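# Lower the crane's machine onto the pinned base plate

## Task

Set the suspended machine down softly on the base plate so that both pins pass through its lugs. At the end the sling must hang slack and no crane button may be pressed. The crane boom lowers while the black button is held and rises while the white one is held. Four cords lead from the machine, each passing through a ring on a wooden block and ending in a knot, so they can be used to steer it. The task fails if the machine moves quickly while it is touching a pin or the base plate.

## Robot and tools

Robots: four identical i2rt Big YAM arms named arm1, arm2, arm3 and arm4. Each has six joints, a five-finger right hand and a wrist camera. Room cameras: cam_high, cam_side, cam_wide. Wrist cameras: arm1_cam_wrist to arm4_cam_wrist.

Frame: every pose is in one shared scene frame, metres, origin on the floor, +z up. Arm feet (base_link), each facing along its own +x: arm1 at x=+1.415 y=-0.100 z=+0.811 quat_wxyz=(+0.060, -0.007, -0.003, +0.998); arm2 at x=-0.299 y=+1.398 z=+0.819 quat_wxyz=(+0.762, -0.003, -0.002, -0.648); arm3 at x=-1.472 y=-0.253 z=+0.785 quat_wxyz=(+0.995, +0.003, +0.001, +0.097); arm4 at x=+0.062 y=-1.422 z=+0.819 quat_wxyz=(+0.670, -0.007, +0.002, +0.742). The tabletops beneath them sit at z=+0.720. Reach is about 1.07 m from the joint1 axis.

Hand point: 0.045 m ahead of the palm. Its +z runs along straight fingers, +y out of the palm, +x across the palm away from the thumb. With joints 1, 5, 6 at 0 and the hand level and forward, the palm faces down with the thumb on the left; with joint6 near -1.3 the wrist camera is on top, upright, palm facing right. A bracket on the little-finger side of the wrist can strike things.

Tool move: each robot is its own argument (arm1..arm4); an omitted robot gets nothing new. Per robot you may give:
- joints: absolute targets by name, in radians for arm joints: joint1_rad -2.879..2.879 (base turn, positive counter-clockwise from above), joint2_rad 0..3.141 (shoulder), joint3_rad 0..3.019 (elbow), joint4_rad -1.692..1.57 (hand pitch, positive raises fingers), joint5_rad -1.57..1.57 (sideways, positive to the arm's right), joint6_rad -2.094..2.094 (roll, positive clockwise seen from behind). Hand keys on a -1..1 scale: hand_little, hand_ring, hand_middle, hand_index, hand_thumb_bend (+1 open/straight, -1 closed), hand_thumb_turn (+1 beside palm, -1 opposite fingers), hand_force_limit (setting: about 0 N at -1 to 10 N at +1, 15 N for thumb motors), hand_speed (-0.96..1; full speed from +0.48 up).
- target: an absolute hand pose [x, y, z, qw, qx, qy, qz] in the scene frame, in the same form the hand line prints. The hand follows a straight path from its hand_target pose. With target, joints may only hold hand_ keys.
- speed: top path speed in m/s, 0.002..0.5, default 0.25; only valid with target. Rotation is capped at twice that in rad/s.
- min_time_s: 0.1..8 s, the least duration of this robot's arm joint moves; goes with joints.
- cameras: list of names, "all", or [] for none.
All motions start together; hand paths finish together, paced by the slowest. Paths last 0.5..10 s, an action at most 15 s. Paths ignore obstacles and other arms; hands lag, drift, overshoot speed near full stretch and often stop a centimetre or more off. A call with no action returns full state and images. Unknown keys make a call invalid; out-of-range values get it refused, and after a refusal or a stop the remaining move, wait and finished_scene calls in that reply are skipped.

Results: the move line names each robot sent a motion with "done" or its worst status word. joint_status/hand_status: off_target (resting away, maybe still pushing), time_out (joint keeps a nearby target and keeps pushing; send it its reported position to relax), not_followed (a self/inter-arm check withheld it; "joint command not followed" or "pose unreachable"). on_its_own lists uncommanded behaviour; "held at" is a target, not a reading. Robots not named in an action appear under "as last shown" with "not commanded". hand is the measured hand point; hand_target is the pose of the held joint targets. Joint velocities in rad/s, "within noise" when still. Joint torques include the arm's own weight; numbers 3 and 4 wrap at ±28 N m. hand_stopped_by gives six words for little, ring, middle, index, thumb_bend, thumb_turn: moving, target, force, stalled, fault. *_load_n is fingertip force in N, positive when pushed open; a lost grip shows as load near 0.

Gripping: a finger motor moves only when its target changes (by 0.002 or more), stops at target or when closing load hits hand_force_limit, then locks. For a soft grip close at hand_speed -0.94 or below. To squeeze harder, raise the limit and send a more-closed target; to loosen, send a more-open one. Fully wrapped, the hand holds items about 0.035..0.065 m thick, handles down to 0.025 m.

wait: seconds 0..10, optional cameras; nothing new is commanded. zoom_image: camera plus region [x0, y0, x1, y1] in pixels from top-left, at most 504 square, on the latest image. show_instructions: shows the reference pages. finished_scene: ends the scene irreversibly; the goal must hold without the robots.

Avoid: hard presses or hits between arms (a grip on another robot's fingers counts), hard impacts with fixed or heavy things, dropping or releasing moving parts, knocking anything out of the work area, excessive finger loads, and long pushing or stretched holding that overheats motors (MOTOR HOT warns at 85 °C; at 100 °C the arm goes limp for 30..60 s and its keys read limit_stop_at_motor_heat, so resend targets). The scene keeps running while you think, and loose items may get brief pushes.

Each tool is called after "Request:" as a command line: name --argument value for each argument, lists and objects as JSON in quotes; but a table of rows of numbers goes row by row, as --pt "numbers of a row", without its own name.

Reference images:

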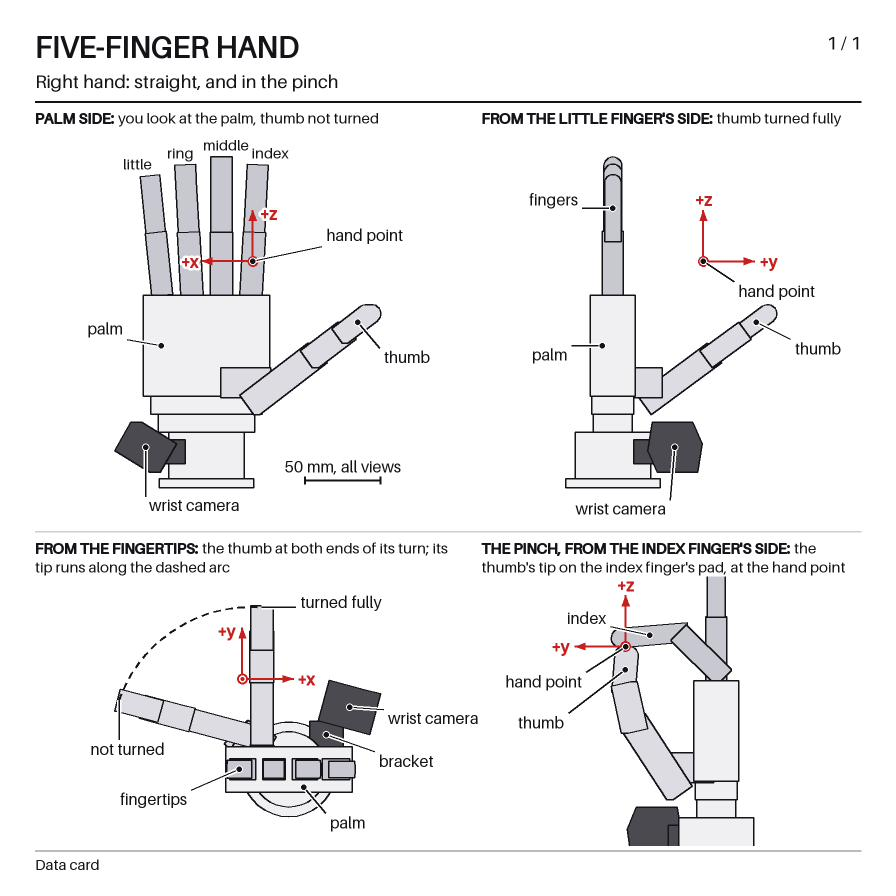

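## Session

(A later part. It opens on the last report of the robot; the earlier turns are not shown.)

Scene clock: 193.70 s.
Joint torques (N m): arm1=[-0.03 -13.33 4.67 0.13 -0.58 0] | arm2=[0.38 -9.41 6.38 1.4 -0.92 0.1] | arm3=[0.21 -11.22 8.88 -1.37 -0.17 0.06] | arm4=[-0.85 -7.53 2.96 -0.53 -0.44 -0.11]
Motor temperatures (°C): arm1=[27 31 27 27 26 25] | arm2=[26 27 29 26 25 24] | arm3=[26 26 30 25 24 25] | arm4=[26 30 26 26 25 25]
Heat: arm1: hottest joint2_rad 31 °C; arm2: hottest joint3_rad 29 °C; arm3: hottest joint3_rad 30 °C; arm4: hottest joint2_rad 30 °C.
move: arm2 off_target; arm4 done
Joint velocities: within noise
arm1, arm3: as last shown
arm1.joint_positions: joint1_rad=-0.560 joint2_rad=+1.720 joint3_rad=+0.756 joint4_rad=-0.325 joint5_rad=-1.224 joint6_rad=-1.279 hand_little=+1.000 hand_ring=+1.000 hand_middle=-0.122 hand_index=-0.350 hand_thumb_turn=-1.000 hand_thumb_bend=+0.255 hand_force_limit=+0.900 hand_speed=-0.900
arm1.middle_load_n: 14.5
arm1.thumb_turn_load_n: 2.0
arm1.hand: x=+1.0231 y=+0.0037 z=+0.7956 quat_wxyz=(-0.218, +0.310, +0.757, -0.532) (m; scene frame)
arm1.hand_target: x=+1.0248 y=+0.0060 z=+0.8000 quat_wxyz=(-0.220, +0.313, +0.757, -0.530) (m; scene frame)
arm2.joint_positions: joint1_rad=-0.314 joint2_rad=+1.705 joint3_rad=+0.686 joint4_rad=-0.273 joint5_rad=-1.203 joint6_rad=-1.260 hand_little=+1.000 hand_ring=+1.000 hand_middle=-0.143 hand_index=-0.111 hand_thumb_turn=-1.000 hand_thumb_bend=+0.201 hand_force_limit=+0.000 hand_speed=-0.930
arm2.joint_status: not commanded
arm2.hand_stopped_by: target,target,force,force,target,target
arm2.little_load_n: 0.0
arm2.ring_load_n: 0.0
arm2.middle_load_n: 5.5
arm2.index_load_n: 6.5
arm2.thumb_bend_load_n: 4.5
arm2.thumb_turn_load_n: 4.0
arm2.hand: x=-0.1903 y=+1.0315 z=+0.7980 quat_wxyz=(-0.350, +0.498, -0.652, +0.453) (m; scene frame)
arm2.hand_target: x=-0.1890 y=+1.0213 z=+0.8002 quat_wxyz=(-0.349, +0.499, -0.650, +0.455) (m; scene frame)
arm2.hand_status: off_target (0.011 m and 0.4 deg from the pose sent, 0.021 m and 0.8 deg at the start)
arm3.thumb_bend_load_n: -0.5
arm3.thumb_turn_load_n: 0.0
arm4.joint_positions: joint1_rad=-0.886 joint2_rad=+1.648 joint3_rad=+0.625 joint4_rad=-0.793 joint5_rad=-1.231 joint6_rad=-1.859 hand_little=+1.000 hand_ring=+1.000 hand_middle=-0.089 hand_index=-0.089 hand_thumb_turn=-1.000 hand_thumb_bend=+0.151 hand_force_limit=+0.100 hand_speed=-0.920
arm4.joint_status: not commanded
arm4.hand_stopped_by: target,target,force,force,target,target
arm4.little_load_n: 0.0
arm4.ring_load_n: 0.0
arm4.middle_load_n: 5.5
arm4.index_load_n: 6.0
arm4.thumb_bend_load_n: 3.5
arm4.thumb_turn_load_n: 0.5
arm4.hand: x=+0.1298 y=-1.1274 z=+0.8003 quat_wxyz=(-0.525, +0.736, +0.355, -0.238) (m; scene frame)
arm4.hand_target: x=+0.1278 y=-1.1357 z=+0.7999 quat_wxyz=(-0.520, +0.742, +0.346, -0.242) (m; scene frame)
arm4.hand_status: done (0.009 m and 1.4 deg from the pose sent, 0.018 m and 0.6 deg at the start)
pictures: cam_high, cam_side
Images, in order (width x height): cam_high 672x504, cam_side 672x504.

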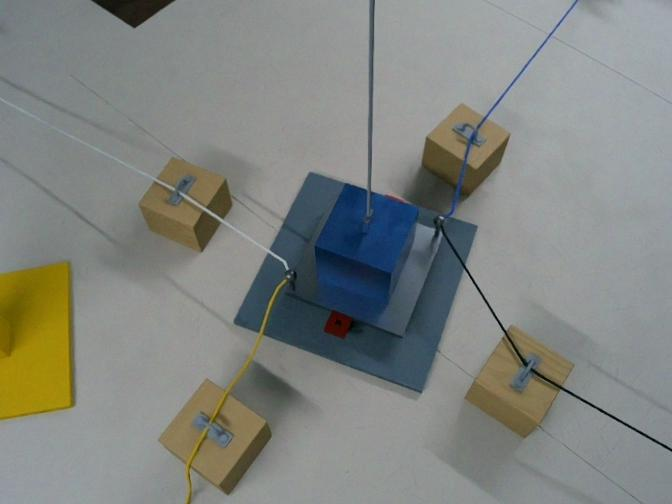

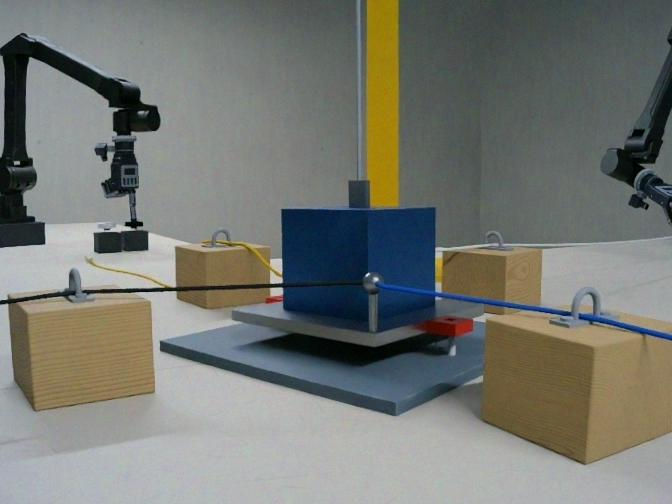

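Request:
move --arm2 '{"target": [-0.190, 1.035, 0.80, 0.3492, -0.4987, 0.6499, -0.4551], "speed": 0.03}' --cameras '["cam_high", "cam_side"]'

Request:
zoom_image --camera "cam_high" --region '[220, 160, 490, 400]'

Request:
zoom_image --camera "cam_side" --region '[420, 280, 500, 370]'

Request:
zoom_image --camera "cam_high" --region '[290, 290, 380, 360]'

Scene clock: 195.67 s.
Joint torques (N m): arm1=[0.03 -13.39 4.7 0.05 -0.56 0.07] | arm2=[-0.26 -11.22 4.42 1.1 -1.02 -0.09] | arm3=[0.21 -11.28 8.88 -1.39 -0.17 0.05] | arm4=[-0.85 -7.65 2.96 -0.42 -0.42 -0.06]
Motor temperatures (°C): arm1=[27 31 27 27 26 25] | arm2=[26 27 29 26 25 24] | arm3=[26 26 30 25 24 25] | arm4=[26 30 26 26 25 25]
Heat: arm1: hottest joint2_rad 31 °C; arm2: hottest joint3_rad 29 °C; arm3: hottest joint3_rad 30 °C; arm4: hottest joint2_rad 30 °C.
move: arm2 done
Joint velocities: within noise
arm1, arm3, arm4: as last shown
arm1.joint_positions: joint1_rad=-0.560 joint2_rad=+1.720 joint3_rad=+0.756 joint4_rad=-0.325 joint5_rad=-1.224 joint6_rad=-1.280 hand_little=+1.000 hand_ring=+1.000 hand_middle=-0.121 hand_index=-0.350 hand_thumb_turn=-1.000 hand_thumb_bend=+0.255 hand_force_limit=+0.900 hand_speed=-0.900
arm1.hand: x=+1.0231 y=+0.0037 z=+0.7955 quat_wxyz=(-0.218, +0.310, +0.757, -0.532) (m; scene frame)
arm1.hand_target: x=+1.0249 y=+0.0060 z=+0.8000 quat_wxyz=(-0.220, +0.313, +0.757, -0.530) (m; scene frame)
arm2.joint_positions: joint1_rad=-0.314 joint2_rad=+1.705 joint3_rad=+0.676 joint4_rad=-0.273 joint5_rad=-1.203 joint6_rad=-1.260 hand_little=+1.000 hand_ring=+1.000 hand_middle=-0.143 hand_index=-0.111 hand_thumb_turn=-1.000 hand_thumb_bend=+0.201 hand_force_limit=+0.000 hand_speed=-0.930
arm2.joint_status: not commanded
arm2.hand_stopped_by: target,target,force,force,target,target
arm2.little_load_n: 0.0
arm2.ring_load_n: 0.0
arm2.middle_load_n: 5.5
arm2.index_load_n: 6.0
arm2.thumb_bend_load_n: 5.0
arm2.thumb_turn_load_n: 4.0
arm2.hand: x=-0.1894 y=+1.0368 z=+0.7959 quat_wxyz=(-0.353, +0.496, -0.654, +0.450) (m; scene frame)
arm2.hand_target: x=-0.1899 y=+1.0350 z=+0.8000 quat_wxyz=(-0.349, +0.499, -0.650, +0.455) (m; scene frame)
arm2.hand_status: done (0.004 m and 0.9 deg from the pose sent, 0.004 m and 0.3 deg at the start)
arm3.middle_load_n: 0.5
arm3.thumb_bend_load_n: 0.0
arm4.joint_positions: joint1_rad=-0.886 joint2_rad=+1.648 joint3_rad=+0.625 joint4_rad=-0.794 joint5_rad=-1.231 joint6_rad=-1.859 hand_little=+1.000 hand_ring=+1.000 hand_middle=-0.089 hand_index=-0.089 hand_thumb_turn=-1.000 hand_thumb_bend=+0.151 hand_force_limit=+0.100 hand_speed=-0.920
arm4.middle_load_n: 5.0
arm4.index_load_n: 6.5
arm4.hand: x=+0.1297 y=-1.1276 z=+0.8003 quat_wxyz=(-0.525, +0.736, +0.354, -0.238) (m; scene frame)
pictures: cam_high, cam_side
Images, in order (width x height): cam_high 672x504, cam_side 672x504.

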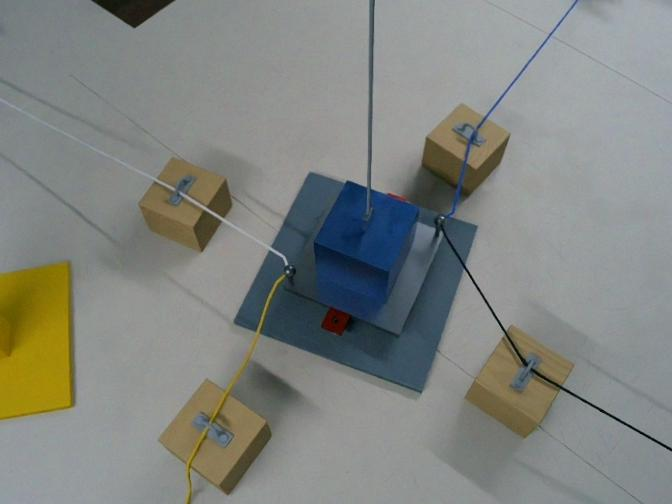

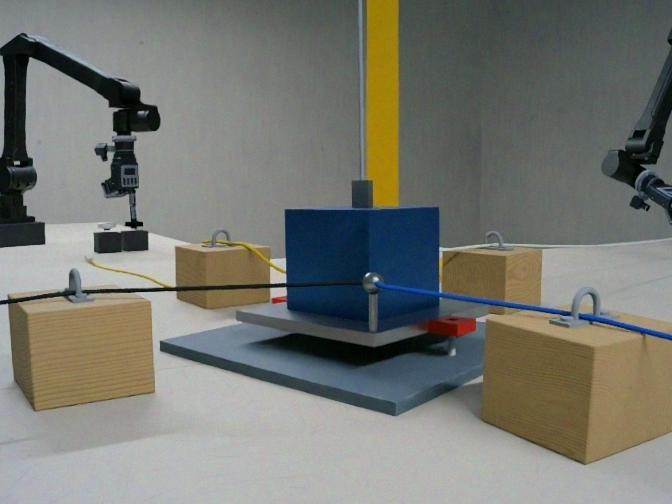

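Scaled by 1.867 from the camera's 672x504 image, which has a finer 960x720 frame.

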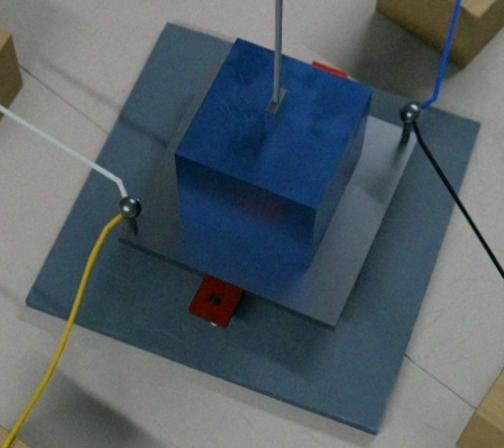

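Scaled by 5.600 from the camera's 672x504 image, which has a finer 960x720 frame.

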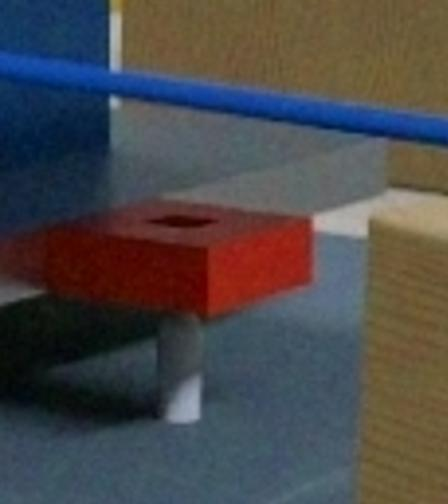

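Scaled by 5.600 from the camera's 672x504 image, which has a finer 960x720 frame.

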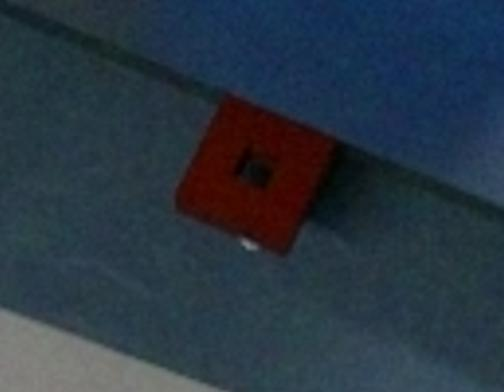

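Request:
move --arm4 '{"target": [0.127, -1.112, 0.80, 0.5198, -0.7424, -0.3462, 0.2424], "speed": 0.03}' --cameras '["cam_high", "cam_side"]'

Request:
zoom_image --camera "cam_high" --region '[220, 160, 490, 400]'

Request:
zoom_image --camera "cam_side" --region '[420, 280, 500, 370]'

Request:
zoom_image --camera "cam_high" --region '[290, 290, 380, 360]'

Scene clock: 200.93 s.
Joint torques (N m): arm1=[0.03 -13.45 4.57 0.08 -0.58 0.02] | arm2=[-0.21 -11.28 4.38 1.07 -1.01 -0.08] | arm3=[0.26 -11.28 8.88 -1.39 -0.17 0.05] | arm4=[0.97 -7.41 4.25 0.42 -0.82 0.19]
Motor temperatures (°C): arm1=[27 31 27 27 26 25] | arm2=[26 26 28 26 25 24] | arm3=[26 26 30 25 24 25] | arm4=[26 30 26 26 25 25]
Heat: arm1: hottest joint2_rad 31 °C; arm2: hottest joint3_rad 28 °C; arm3: hottest joint3_rad 30 °C; arm4: hottest joint2_rad 30 °C.
move: arm4 done
Joint velocities: within noise
arm1, arm2, arm3: as last shown
arm1.joint_positions: joint1_rad=-0.560 joint2_rad=+1.720 joint3_rad=+0.756 joint4_rad=-0.325 joint5_rad=-1.224 joint6_rad=-1.281 hand_little=+1.000 hand_ring=+1.000 hand_middle=-0.121 hand_index=-0.350 hand_thumb_turn=-1.000 hand_thumb_bend=+0.255 hand_force_limit=+0.900 hand_speed=-0.900
arm1.middle_load_n: 12.0
arm1.thumb_turn_load_n: 4.0
arm1.hand: x=+1.0230 y=+0.0037 z=+0.7956 quat_wxyz=(-0.218, +0.309, +0.757, -0.532) (m; scene frame)
arm1.hand_target: x=+1.0248 y=+0.0060 z=+0.8000 quat_wxyz=(-0.220, +0.313, +0.757, -0.530) (m; scene frame)
arm2.thumb_bend_load_n: 4.5
arm3.middle_load_n: 0.0
arm3.index_load_n: 0.0
arm4.joint_positions: joint1_rad=-0.848 joint2_rad=+1.648 joint3_rad=+0.625 joint4_rad=-0.679 joint5_rad=-1.234 joint6_rad=-1.720 hand_little=+1.000 hand_ring=+1.000 hand_middle=-0.089 hand_index=-0.089 hand_thumb_turn=-1.000 hand_thumb_bend=+0.151 hand_force_limit=+0.100 hand_speed=-0.920
arm4.joint_status: not commanded
arm4.hand_stopped_by: target,target,force,force,target,target
arm4.little_load_n: 0.0
arm4.ring_load_n: 0.0
arm4.middle_load_n: 3.5
arm4.index_load_n: 6.5
arm4.thumb_bend_load_n: 3.5
arm4.thumb_turn_load_n: 2.0
arm4.hand: x=+0.1272 y=-1.1143 z=+0.7982 quat_wxyz=(-0.522, +0.741, +0.348, -0.241) (m; scene frame)
arm4.hand_target: x=+0.1270 y=-1.1120 z=+0.8001 quat_wxyz=(-0.520, +0.742, +0.346, -0.243) (m; scene frame)
arm4.hand_status: done (0.003 m and 0.3 deg from the pose sent, 0.016 m and 1.4 deg at the start)
pictures: cam_high, cam_side
Images, in order (width x height): cam_high 672x504, cam_side 672x504.

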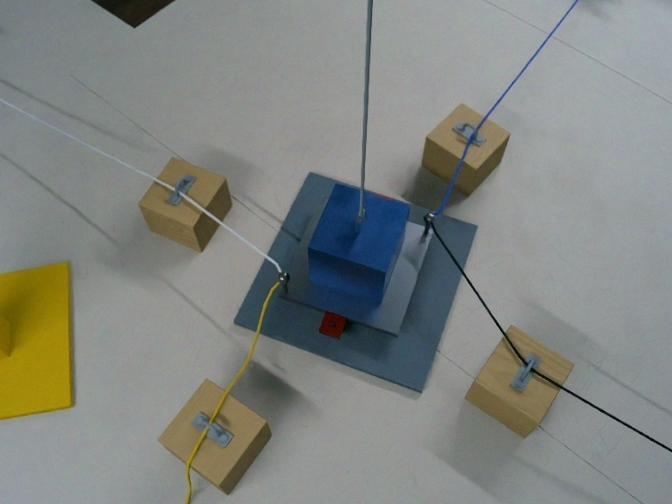

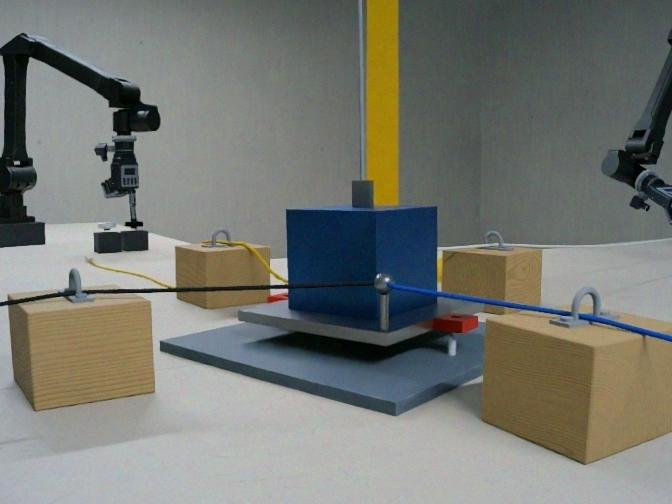

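Scaled by 1.867 from the camera's 672x504 image, which has a finer 960x720 frame.

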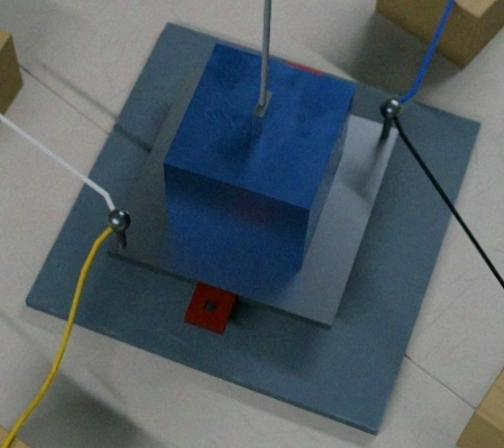

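Scaled by 5.600 from the camera's 672x504 image, which has a finer 960x720 frame.

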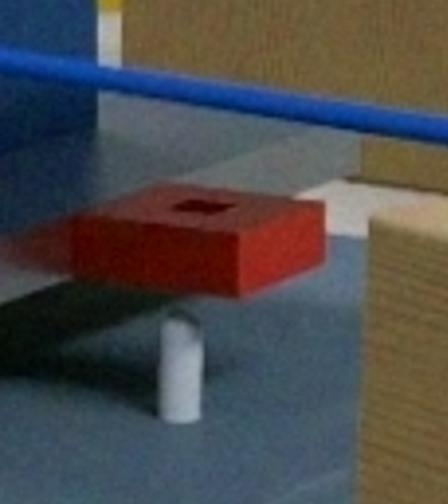

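Scaled by 5.600 from the camera's 672x504 image, which has a finer 960x720 frame.

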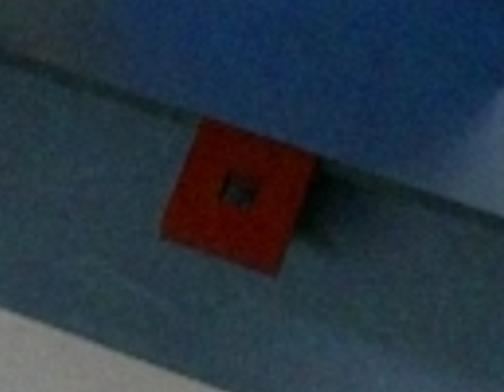

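Request:
move --arm4 '{"target": [0.127, -1.1285, 0.80, 0.5198, -0.7424, -0.3462, 0.2424], "speed": 0.03}' --cameras '["cam_high", "cam_side"]'

Request:
zoom_image --camera "cam_high" --region '[220, 160, 490, 400]'

Request:
zoom_image --camera "cam_side" --region '[420, 280, 500, 370]'

Request:
zoom_image --camera "cam_high" --region '[290, 290, 380, 360]'

Scene clock: 203.33 s.
Joint torques (N m): arm1=[0.03 -13.51 4.6 0.12 -0.56 0.03] | arm2=[-0.26 -11.28 4.4 1.07 -1.02 -0.08] | arm3=[0.26 -11.34 8.85 -1.37 -0.17 0.06] | arm4=[-0.73 -7.65 3.22 -0.27 -0.59 -0.14]
Motor temperatures (°C): arm1=[27 31 27 27 26 25] | arm2=[26 26 28 26 25 24] | arm3=[26 26 30 25 24 25] | arm4=[26 29 26 26 25 25]
Heat: arm1: hottest joint2_rad 31 °C; arm2: hottest joint3_rad 28 °C; arm3: hottest joint3_rad 30 °C; arm4: hottest joint2_rad 29 °C.
move: arm4 done
Joint velocities: within noise
arm1, arm2, arm3: as last shown
arm1.middle_load_n: 13.5
arm1.thumb_turn_load_n: 2.5
arm2.index_load_n: 6.5
arm2.thumb_bend_load_n: 5.0
arm3.index_load_n: 0.5
arm4.joint_positions: joint1_rad=-0.867 joint2_rad=+1.648 joint3_rad=+0.625 joint4_rad=-0.748 joint5_rad=-1.233 joint6_rad=-1.798 hand_little=+1.000 hand_ring=+1.000 hand_middle=-0.089 hand_index=-0.089 hand_thumb_turn=-1.000 hand_thumb_bend=+0.151 hand_force_limit=+0.100 hand_speed=-0.920
arm4.joint_status: not commanded
arm4.hand_stopped_by: target,target,force,force,target,target
arm4.little_load_n: 0.0
arm4.ring_load_n: -0.5
arm4.middle_load_n: 4.5
arm4.index_load_n: 6.0
arm4.thumb_bend_load_n: 3.5
arm4.thumb_turn_load_n: 1.0
arm4.hand: x=+0.1275 y=-1.1223 z=+0.7995 quat_wxyz=(-0.523, +0.739, +0.351, -0.242) (m; scene frame)
arm4.hand_target: x=+0.1269 y=-1.1283 z=+0.7999 quat_wxyz=(-0.520, +0.742, +0.346, -0.242) (m; scene frame)
arm4.hand_status: done (0.006 m and 0.8 deg from the pose sent, 0.014 m and 0.3 deg at the start)
pictures: cam_high, cam_side
Images, in order (width x height): cam_high 672x504, cam_side 672x504.

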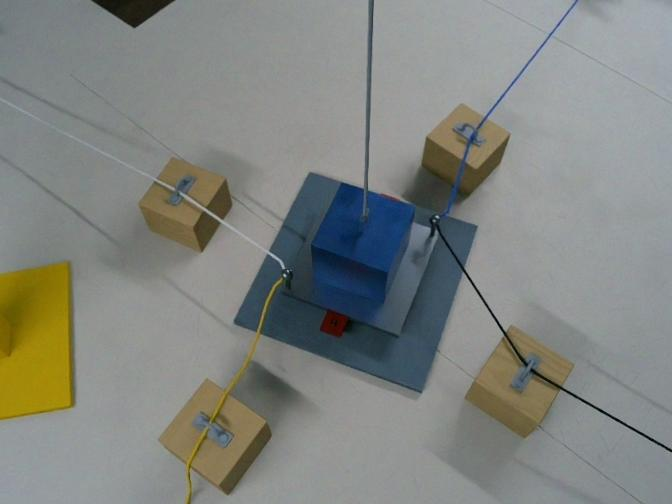

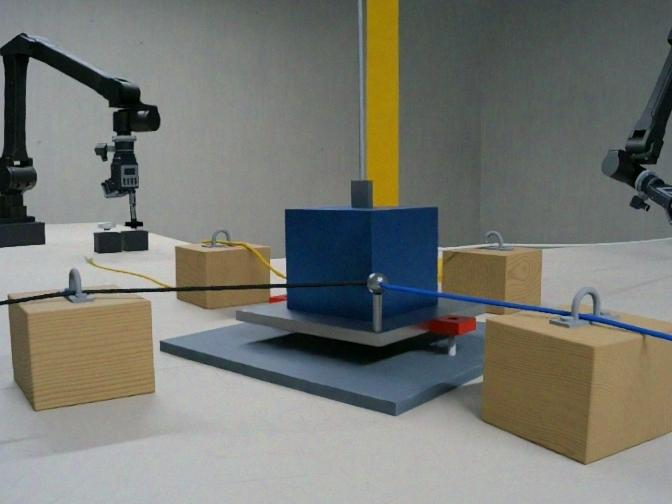

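Scaled by 1.867 from the camera's 672x504 image, which has a finer 960x720 frame.

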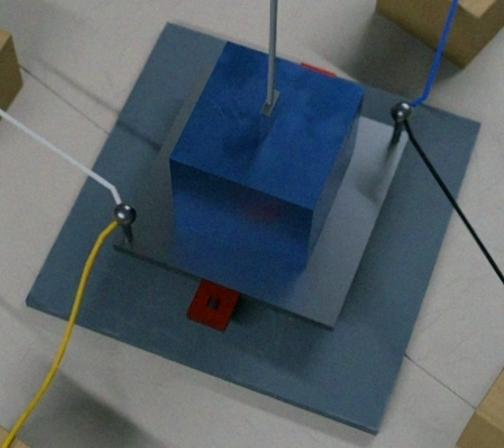

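Scaled by 5.600 from the camera's 672x504 image, which has a finer 960x720 frame.

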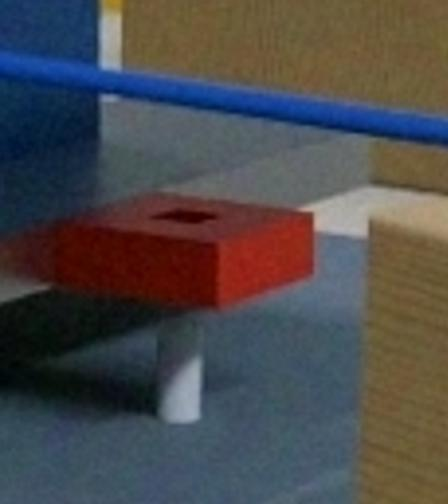

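Scaled by 5.600 from the camera's 672x504 image, which has a finer 960x720 frame.

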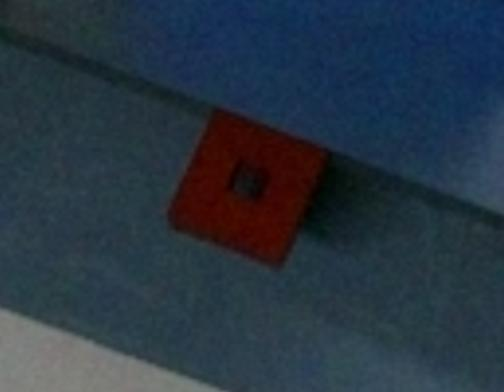

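Request:
move --arm3 '{"target": [-1.158, -0.012, 0.838, 0, -0.8988, 0.4384, 0], "speed": 0.3}' --cameras '[]'

Request:
move --arm3 '{"target": [-1.158, -0.012, 0.868, 0, -0.8988, 0.4384, 0], "speed": 0.3}' --cameras '["cam_high", "cam_side"]'

Request:
zoom_image --camera "cam_high" --region '[220, 160, 490, 400]'

Request:
zoom_image --camera "cam_side" --region '[420, 280, 500, 370]'

Request:
zoom_image --camera "cam_high" --region '[290, 290, 380, 360]'

Scene clock: 205.43 s.
Joint torques (N m): arm1=[-0.15 -13.27 4.63 0.17 -0.58 0.04] | arm2=[-0.26 -11.28 4.38 1.09 -1.01 -0.06] | arm3=[0.21 -9.58 5.76 1.02 -0.17 0.05] | arm4=[-0.67 -7.53 3.21 -0.34 -0.59 -0.14]
Motor temperatures (°C): arm1=[27 31 27 27 26 25] | arm2=[26 26 28 26 25 24] | arm3=[26 26 30 25 24 25] | arm4=[26 29 26 26 25 25]
Heat: arm1: hottest joint2_rad 31 °C; arm2: hottest joint3_rad 28 °C; arm3: hottest joint3_rad 30 °C; arm4: hottest joint2_rad 29 °C.
move: arm3 off_target
Joint velocities: within noise
arm1.joint_positions: joint1_rad=-0.560 joint2_rad=+1.720 joint3_rad=+0.756 joint4_rad=-0.325 joint5_rad=-1.224 joint6_rad=-1.281 hand_little=+1.000 hand_ring=+1.000 hand_middle=-0.121 hand_index=-0.350 hand_thumb_turn=-1.000 hand_thumb_bend=+0.255 hand_force_limit=+0.900 hand_speed=-0.900
arm1.joint_status: not commanded
arm1.hand_stopped_by: target,target,force,target,force,target
arm1.little_load_n: 0.0
arm1.ring_load_n: 0.0
arm1.middle_load_n: 13.5
arm1.index_load_n: 1.5
arm1.thumb_bend_load_n: 13.5
arm1.thumb_turn_load_n: 3.0
arm1.hand: x=+1.0230 y=+0.0037 z=+0.7956 quat_wxyz=(-0.218, +0.309, +0.757, -0.532) (m; scene frame)
arm1.hand_target: x=+1.0248 y=+0.0060 z=+0.8000 quat_wxyz=(-0.220, +0.313, +0.757, -0.530) (m; scene frame)
arm1.hand_status: not commanded
arm2, arm4: as last shown
arm2.joint_positions: joint1_rad=-0.314 joint2_rad=+1.705 joint3_rad=+0.676 joint4_rad=-0.273 joint5_rad=-1.203 joint6_rad=-1.261 hand_little=+1.000 hand_ring=+1.000 hand_middle=-0.143 hand_index=-0.111 hand_thumb_turn=-1.000 hand_thumb_bend=+0.201 hand_force_limit=+0.000 hand_speed=-0.930
arm2.hand: x=-0.1895 y=+1.0367 z=+0.7959 quat_wxyz=(-0.353, +0.496, -0.653, +0.450) (m; scene frame)
arm3.joint_positions: joint1_rad=+0.405 joint2_rad=+1.617 joint3_rad=+1.179 joint4_rad=-1.116 joint5_rad=+0.007 joint6_rad=-0.072 hand_little=-1.000 hand_ring=-1.000 hand_middle=-1.000 hand_index=+0.999 hand_thumb_turn=+1.000 hand_thumb_bend=+1.000 hand_force_limit=+0.000 hand_speed=+0.200
arm3.joint_status: not commanded
arm3.hand_stopped_by: target,target,target,target,target,target
arm3.little_load_n: 0.0
arm3.ring_load_n: 0.0
arm3.middle_load_n: 0.0
arm3.index_load_n: -5.0
arm3.thumb_bend_load_n: 0.0
arm3.thumb_turn_load_n: 0.0
arm3.hand: x=-1.1587 y=-0.0103 z=+0.8604 quat_wxyz=(-0.008, +0.900, -0.435, +0.005) (m; scene frame)
arm3.hand_target: x=-1.1589 y=-0.0126 z=+0.8389 quat_wxyz=(+0.000, +0.899, -0.438, +0.000) (m; scene frame)
arm3.hand_status: off_target (0.022 m and 1.2 deg from the pose sent, 0.027 m and 1.0 deg at the start)
arm4.ring_load_n: 0.0
arm4.index_load_n: 6.5
arm4.hand_target: x=+0.1268 y=-1.1283 z=+0.7999 quat_wxyz=(-0.520, +0.742, +0.346, -0.242) (m; scene frame)
pictures: none
No camera images: "cameras" was empty.

Scene clock: 206.40 s.
Joint torques (N m): arm1=[-0.09 -13.33 4.64 0.1 -0.55 0.03] | arm2=[-0.21 -11.28 4.38 1.07 -1.02 -0.02] | arm3=[0.21 -11.22 8.87 -1.39 -0.17 0.06] | arm4=[-0.56 -7.53 3.17 -0.29 -0.59 -0.12]
Motor temperatures (°C): arm1=[27 31 27 27 26 25] | arm2=[26 26 28 26 25 24] | arm3=[26 26 30 25 24 25] | arm4=[26 29 26 26 25 25]
Heat: arm1: hottest joint2_rad 31 °C; arm2: hottest joint3_rad 28 °C; arm3: hottest joint3_rad 30 °C; arm4: hottest joint2_rad 29 °C.
move: arm3 done
Joint velocities: within noise
arm1, arm2, arm4: as last shown
arm1.middle_load_n: 14.0
arm1.thumb_turn_load_n: 2.5
arm2.joint_positions: joint1_rad=-0.314 joint2_rad=+1.705 joint3_rad=+0.676 joint4_rad=-0.273 joint5_rad=-1.203 joint6_rad=-1.267 hand_little=+1.000 hand_ring=+1.000 hand_middle=-0.143 hand_index=-0.111 hand_thumb_turn=-1.000 hand_thumb_bend=+0.201 hand_force_limit=+0.000 hand_speed=-0.930
arm2.middle_load_n: 6.0
arm2.index_load_n: 6.0
arm2.thumb_turn_load_n: 3.5
arm2.hand: x=-0.1896 y=+1.0364 z=+0.7957 quat_wxyz=(-0.352, +0.498, -0.652, +0.451) (m; scene frame)
arm3.joint_positions: joint1_rad=+0.405 joint2_rad=+1.608 joint3_rad=+1.179 joint4_rad=-1.129 joint5_rad=+0.007 joint6_rad=-0.072 hand_little=-1.000 hand_ring=-1.000 hand_middle=-1.000 hand_index=+1.000 hand_thumb_turn=+1.000 hand_thumb_bend=+1.000 hand_force_limit=+0.000 hand_speed=+0.200
arm3.joint_status: not commanded
arm3.hand_stopped_by: target,target,target,target,target,target
arm3.little_load_n: 0.0
arm3.ring_load_n: 0.0
arm3.middle_load_n: 0.5
arm3.index_load_n: 0.5
arm3.thumb_bend_load_n: 0.0
arm3.thumb_turn_load_n: 0.0
arm3.hand: x=-1.1612 y=-0.0120 z=+0.8647 quat_wxyz=(-0.006, +0.900, -0.435, +0.005) (m; scene frame)
arm3.hand_target: x=-1.1581 y=-0.0121 z=+0.8680 quat_wxyz=(+0.000, +0.899, -0.438, +0.000) (m; scene frame)
arm3.hand_status: done (0.005 m and 1.0 deg from the pose sent, 0.008 m and 1.2 deg at the start)
arm4.joint_positions: joint1_rad=-0.867 joint2_rad=+1.648 joint3_rad=+0.625 joint4_rad=-0.748 joint5_rad=-1.233 joint6_rad=-1.800 hand_little=+1.000 hand_ring=+1.000 hand_middle=-0.089 hand_index=-0.089 hand_thumb_turn=-1.000 hand_thumb_bend=+0.151 hand_force_limit=+0.100 hand_speed=-0.920
arm4.middle_load_n: 5.0
arm4.hand: x=+0.1276 y=-1.1222 z=+0.7994 quat_wxyz=(-0.523, +0.738, +0.352, -0.241) (m; scene frame)
arm4.hand_target: x=+0.1269 y=-1.1283 z=+0.7999 quat_wxyz=(-0.520, +0.742, +0.346, -0.242) (m; scene frame)
pictures: cam_high, cam_side
Images, in order (width x height): cam_high 672x504, cam_side 672x504.

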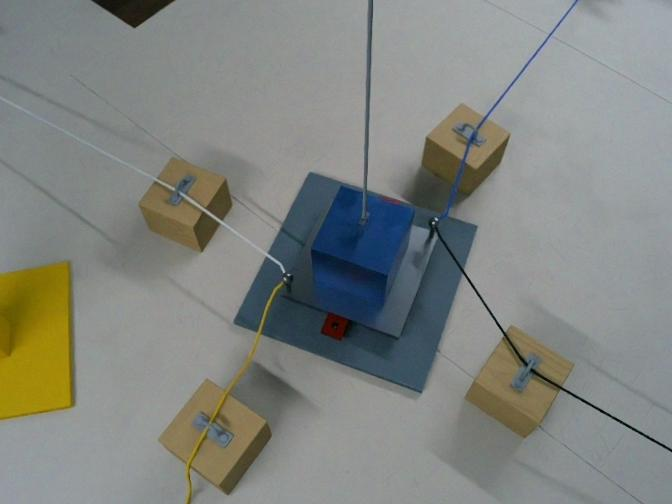

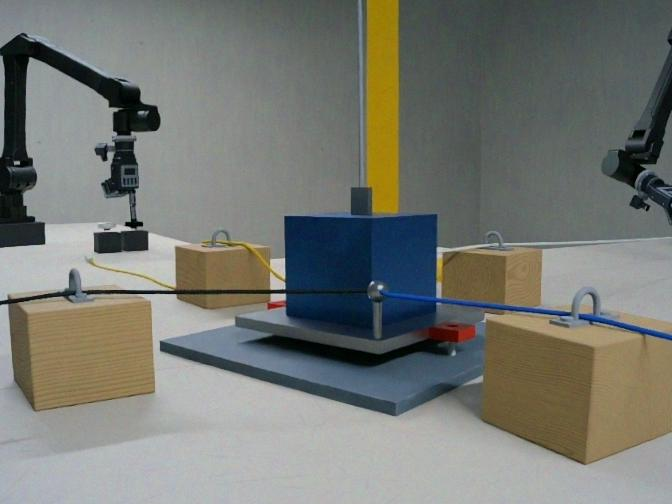

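Scaled by 1.867 from the camera's 672x504 image, which has a finer 960x720 frame.

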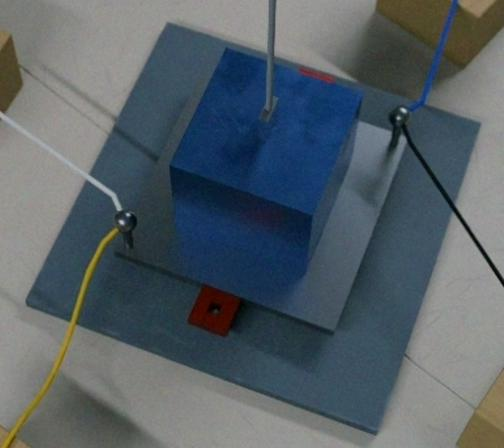

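Scaled by 5.600 from the camera's 672x504 image, which has a finer 960x720 frame.

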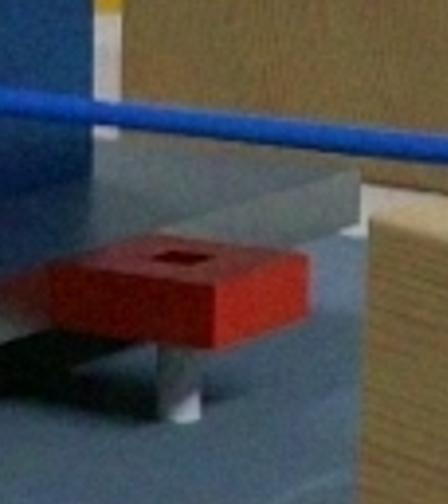

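Scaled by 5.600 from the camera's 672x504 image, which has a finer 960x720 frame.

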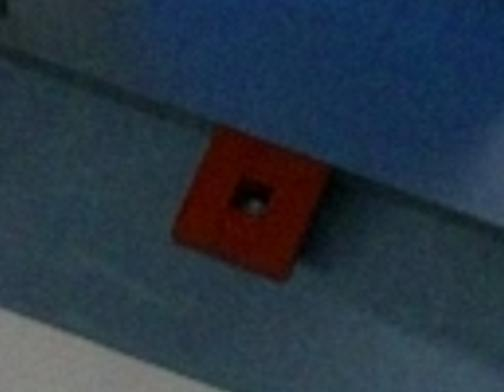

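Request:
move --arm3 '{"target": [-1.158, -0.012, 0.838, 0, -0.8988, 0.4384, 0], "speed": 0.3}' --cameras '[]'

Request:
move --arm3 '{"target": [-1.158, -0.012, 0.868, 0, -0.8988, 0.4384, 0], "speed": 0.3}' --cameras '["cam_high", "cam_side"]'

Request:
zoom_image --camera "cam_high" --region '[220, 160, 490, 400]'

Request:
zoom_image --camera "cam_side" --region '[420, 280, 500, 370]'

Request:
zoom_image --camera "cam_high" --region '[290, 290, 380, 360]'

Scene clock: 208.23 s.
Joint torques (N m): arm1=[-0.09 -13.33 4.63 0.14 -0.56 0.05] | arm2=[-0.26 -11.22 4.38 1.07 -1.02 0.01] | arm3=[0.15 -9.52 5.76 1.01 -0.17 0.05] | arm4=[-0.67 -7.53 3.21 -0.27 -0.59 -0.08]
Motor temperatures (°C): arm1=[27 31 27 27 26 25] | arm2=[26 26 28 26 25 24] | arm3=[26 25 30 25 24 25] | arm4=[26 29 26 26 25 25]
Heat: arm1: hottest joint2_rad 31 °C; arm2: hottest joint3_rad 28 °C; arm3: hottest joint3_rad 30 °C; arm4: hottest joint2_rad 29 °C.
move: arm3 off_target
Joint velocities: within noise
arm1, arm2, arm4: as last shown
arm1.middle_load_n: 13.5
arm1.thumb_turn_load_n: 3.0
arm2.joint_positions: joint1_rad=-0.314 joint2_rad=+1.705 joint3_rad=+0.676 joint4_rad=-0.273 joint5_rad=-1.203 joint6_rad=-1.269 hand_little=+1.000 hand_ring=+1.000 hand_middle=-0.143 hand_index=-0.111 hand_thumb_turn=-1.000 hand_thumb_bend=+0.201 hand_force_limit=+0.000 hand_speed=-0.930
arm2.middle_load_n: 6.5
arm2.hand: x=-0.1897 y=+1.0363 z=+0.7956 quat_wxyz=(-0.351, +0.498, -0.651, +0.452) (m; scene frame)
arm3.joint_positions: joint1_rad=+0.405 joint2_rad=+1.617 joint3_rad=+1.179 joint4_rad=-1.116 joint5_rad=+0.007 joint6_rad=-0.072 hand_little=-1.000 hand_ring=-1.000 hand_middle=-1.000 hand_index=+0.999 hand_thumb_turn=+1.000 hand_thumb_bend=+1.000 hand_force_limit=+0.000 hand_speed=+0.200
arm3.joint_status: not commanded
arm3.hand_stopped_by: target,target,target,target,target,target
arm3.little_load_n: 0.0
arm3.ring_load_n: 0.0
arm3.middle_load_n: 0.0
arm3.index_load_n: -5.5
arm3.thumb_bend_load_n: 0.0
arm3.thumb_turn_load_n: 0.0
arm3.hand: x=-1.1587 y=-0.0103 z=+0.8604 quat_wxyz=(-0.008, +0.900, -0.435, +0.005) (m; scene frame)
arm3.hand_target: x=-1.1589 y=-0.0126 z=+0.8389 quat_wxyz=(+0.000, +0.899, -0.438, +0.000) (m; scene frame)
arm3.hand_status: off_target (0.022 m and 1.2 deg from the pose sent, 0.027 m and 1.0 deg at the start)
arm4.joint_positions: joint1_rad=-0.867 joint2_rad=+1.648 joint3_rad=+0.625 joint4_rad=-0.748 joint5_rad=-1.233 joint6_rad=-1.803 hand_little=+1.000 hand_ring=+1.000 hand_middle=-0.089 hand_index=-0.089 hand_thumb_turn=-1.000 hand_thumb_bend=+0.151 hand_force_limit=+0.100 hand_speed=-0.920
arm4.middle_load_n: 5.5
arm4.index_load_n: 6.0
arm4.thumb_turn_load_n: 0.5
arm4.hand: x=+0.1278 y=-1.1221 z=+0.7993 quat_wxyz=(-0.523, +0.738, +0.353, -0.240) (m; scene frame)
pictures: none
No camera images: "cameras" was empty.

Scene clock: 209.20 s.
Joint torques (N m): arm1=[0.15 -13.45 4.66 0.16 -0.57 0.05] | arm2=[-0.21 -11.28 4.4 1.03 -1.02 0] | arm3=[0.26 -11.28 8.85 -1.36 -0.17 0.05] | arm4=[-0.56 -7.53 3.18 -0.29 -0.58 -0.07]
Motor temperatures (°C): arm1=[27 31 27 27 26 25] | arm2=[26 26 28 26 25 24] | arm3=[26 25 30 25 24 25] | arm4=[26 29 26 26 25 25]
Heat: arm1: hottest joint2_rad 31 °C; arm2: hottest joint3_rad 28 °C; arm3: hottest joint3_rad 30 °C; arm4: hottest joint2_rad 29 °C.
move: arm3 done
Joint velocities: within noise
arm1, arm2, arm4: as last shown
arm1.middle_load_n: 14.0
arm1.thumb_turn_load_n: 2.5
arm2.joint_positions: joint1_rad=-0.314 joint2_rad=+1.705 joint3_rad=+0.676 joint4_rad=-0.272 joint5_rad=-1.203 joint6_rad=-1.270 hand_little=+1.000 hand_ring=+1.000 hand_middle=-0.143 hand_index=-0.111 hand_thumb_turn=-1.000 hand_thumb_bend=+0.201 hand_force_limit=+0.000 hand_speed=-0.930
arm2.middle_load_n: 6.0
arm2.thumb_bend_load_n: 4.5
arm2.thumb_turn_load_n: 3.0
arm2.hand: x=-0.1897 y=+1.0360 z=+0.7956 quat_wxyz=(-0.351, +0.499, -0.651, +0.452) (m; scene frame)
arm3.joint_positions: joint1_rad=+0.405 joint2_rad=+1.608 joint3_rad=+1.179 joint4_rad=-1.129 joint5_rad=+0.007 joint6_rad=-0.072 hand_little=-1.000 hand_ring=-1.000 hand_middle=-1.000 hand_index=+1.000 hand_thumb_turn=+1.000 hand_thumb_bend=+1.000 hand_force_limit=+0.000 hand_speed=+0.200
arm3.joint_status: not commanded
arm3.hand_stopped_by: target,target,target,target,target,target
arm3.little_load_n: 0.5
arm3.ring_load_n: 0.0
arm3.middle_load_n: 0.5
arm3.index_load_n: 0.5
arm3.thumb_bend_load_n: 0.0
arm3.thumb_turn_load_n: 0.0
arm3.hand: x=-1.1612 y=-0.0120 z=+0.8647 quat_wxyz=(-0.006, +0.900, -0.435, +0.005) (m; scene frame)
arm3.hand_target: x=-1.1581 y=-0.0121 z=+0.8680 quat_wxyz=(+0.000, +0.899, -0.438, +0.000) (m; scene frame)
arm3.hand_status: done (0.005 m and 1.0 deg from the pose sent, 0.008 m and 1.2 deg at the start)
arm4.joint_positions: joint1_rad=-0.867 joint2_rad=+1.648 joint3_rad=+0.625 joint4_rad=-0.748 joint5_rad=-1.233 joint6_rad=-1.804 hand_little=+1.000 hand_ring=+1.000 hand_middle=-0.089 hand_index=-0.089 hand_thumb_turn=-1.000 hand_thumb_bend=+0.151 hand_force_limit=+0.100 hand_speed=-0.920
arm4.middle_load_n: 6.0
arm4.hand: x=+0.1278 y=-1.1220 z=+0.7993 quat_wxyz=(-0.523, +0.737, +0.353, -0.240) (m; scene frame)
arm4.hand_target: x=+0.1268 y=-1.1283 z=+0.8000 quat_wxyz=(-0.520, +0.742, +0.346, -0.242) (m; scene frame)
pictures: cam_high, cam_side
Images, in order (width x height): cam_high 672x504, cam_side 672x504.

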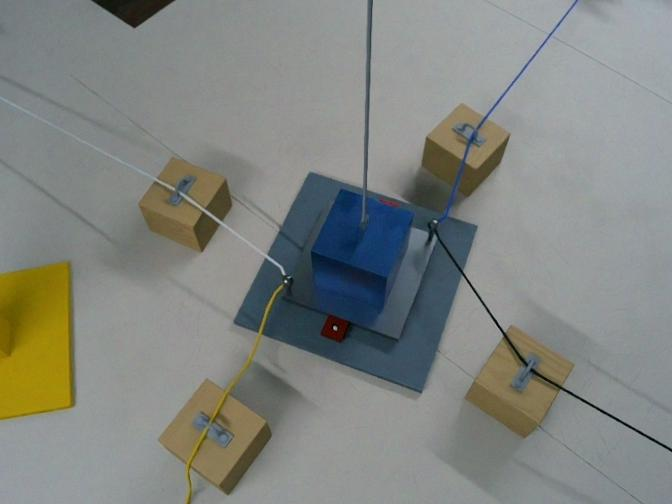

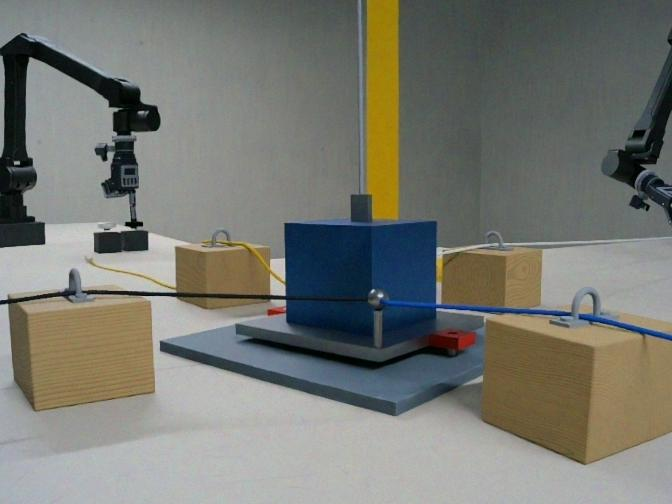

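Scaled by 1.867 from the camera's 672x504 image, which has a finer 960x720 frame.

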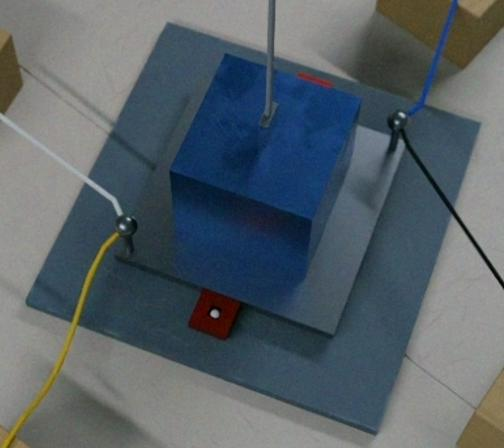

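Scaled by 5.600 from the camera's 672x504 image, which has a finer 960x720 frame.

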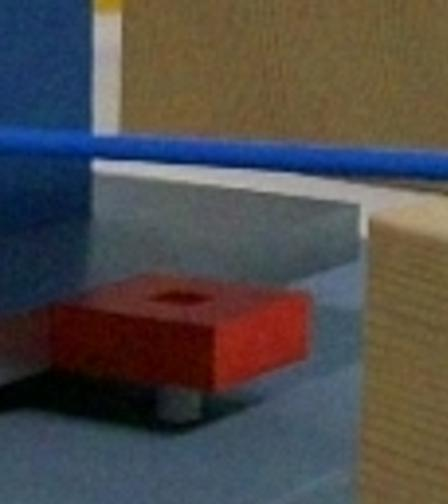

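Scaled by 5.600 from the camera's 672x504 image, which has a finer 960x720 frame.

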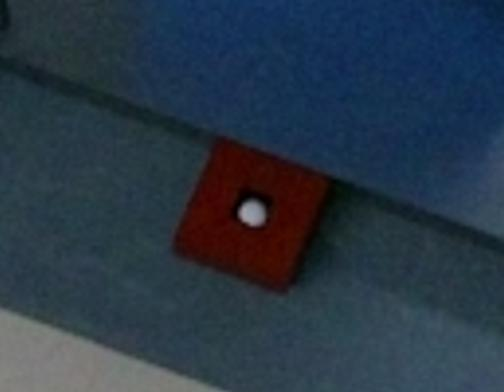

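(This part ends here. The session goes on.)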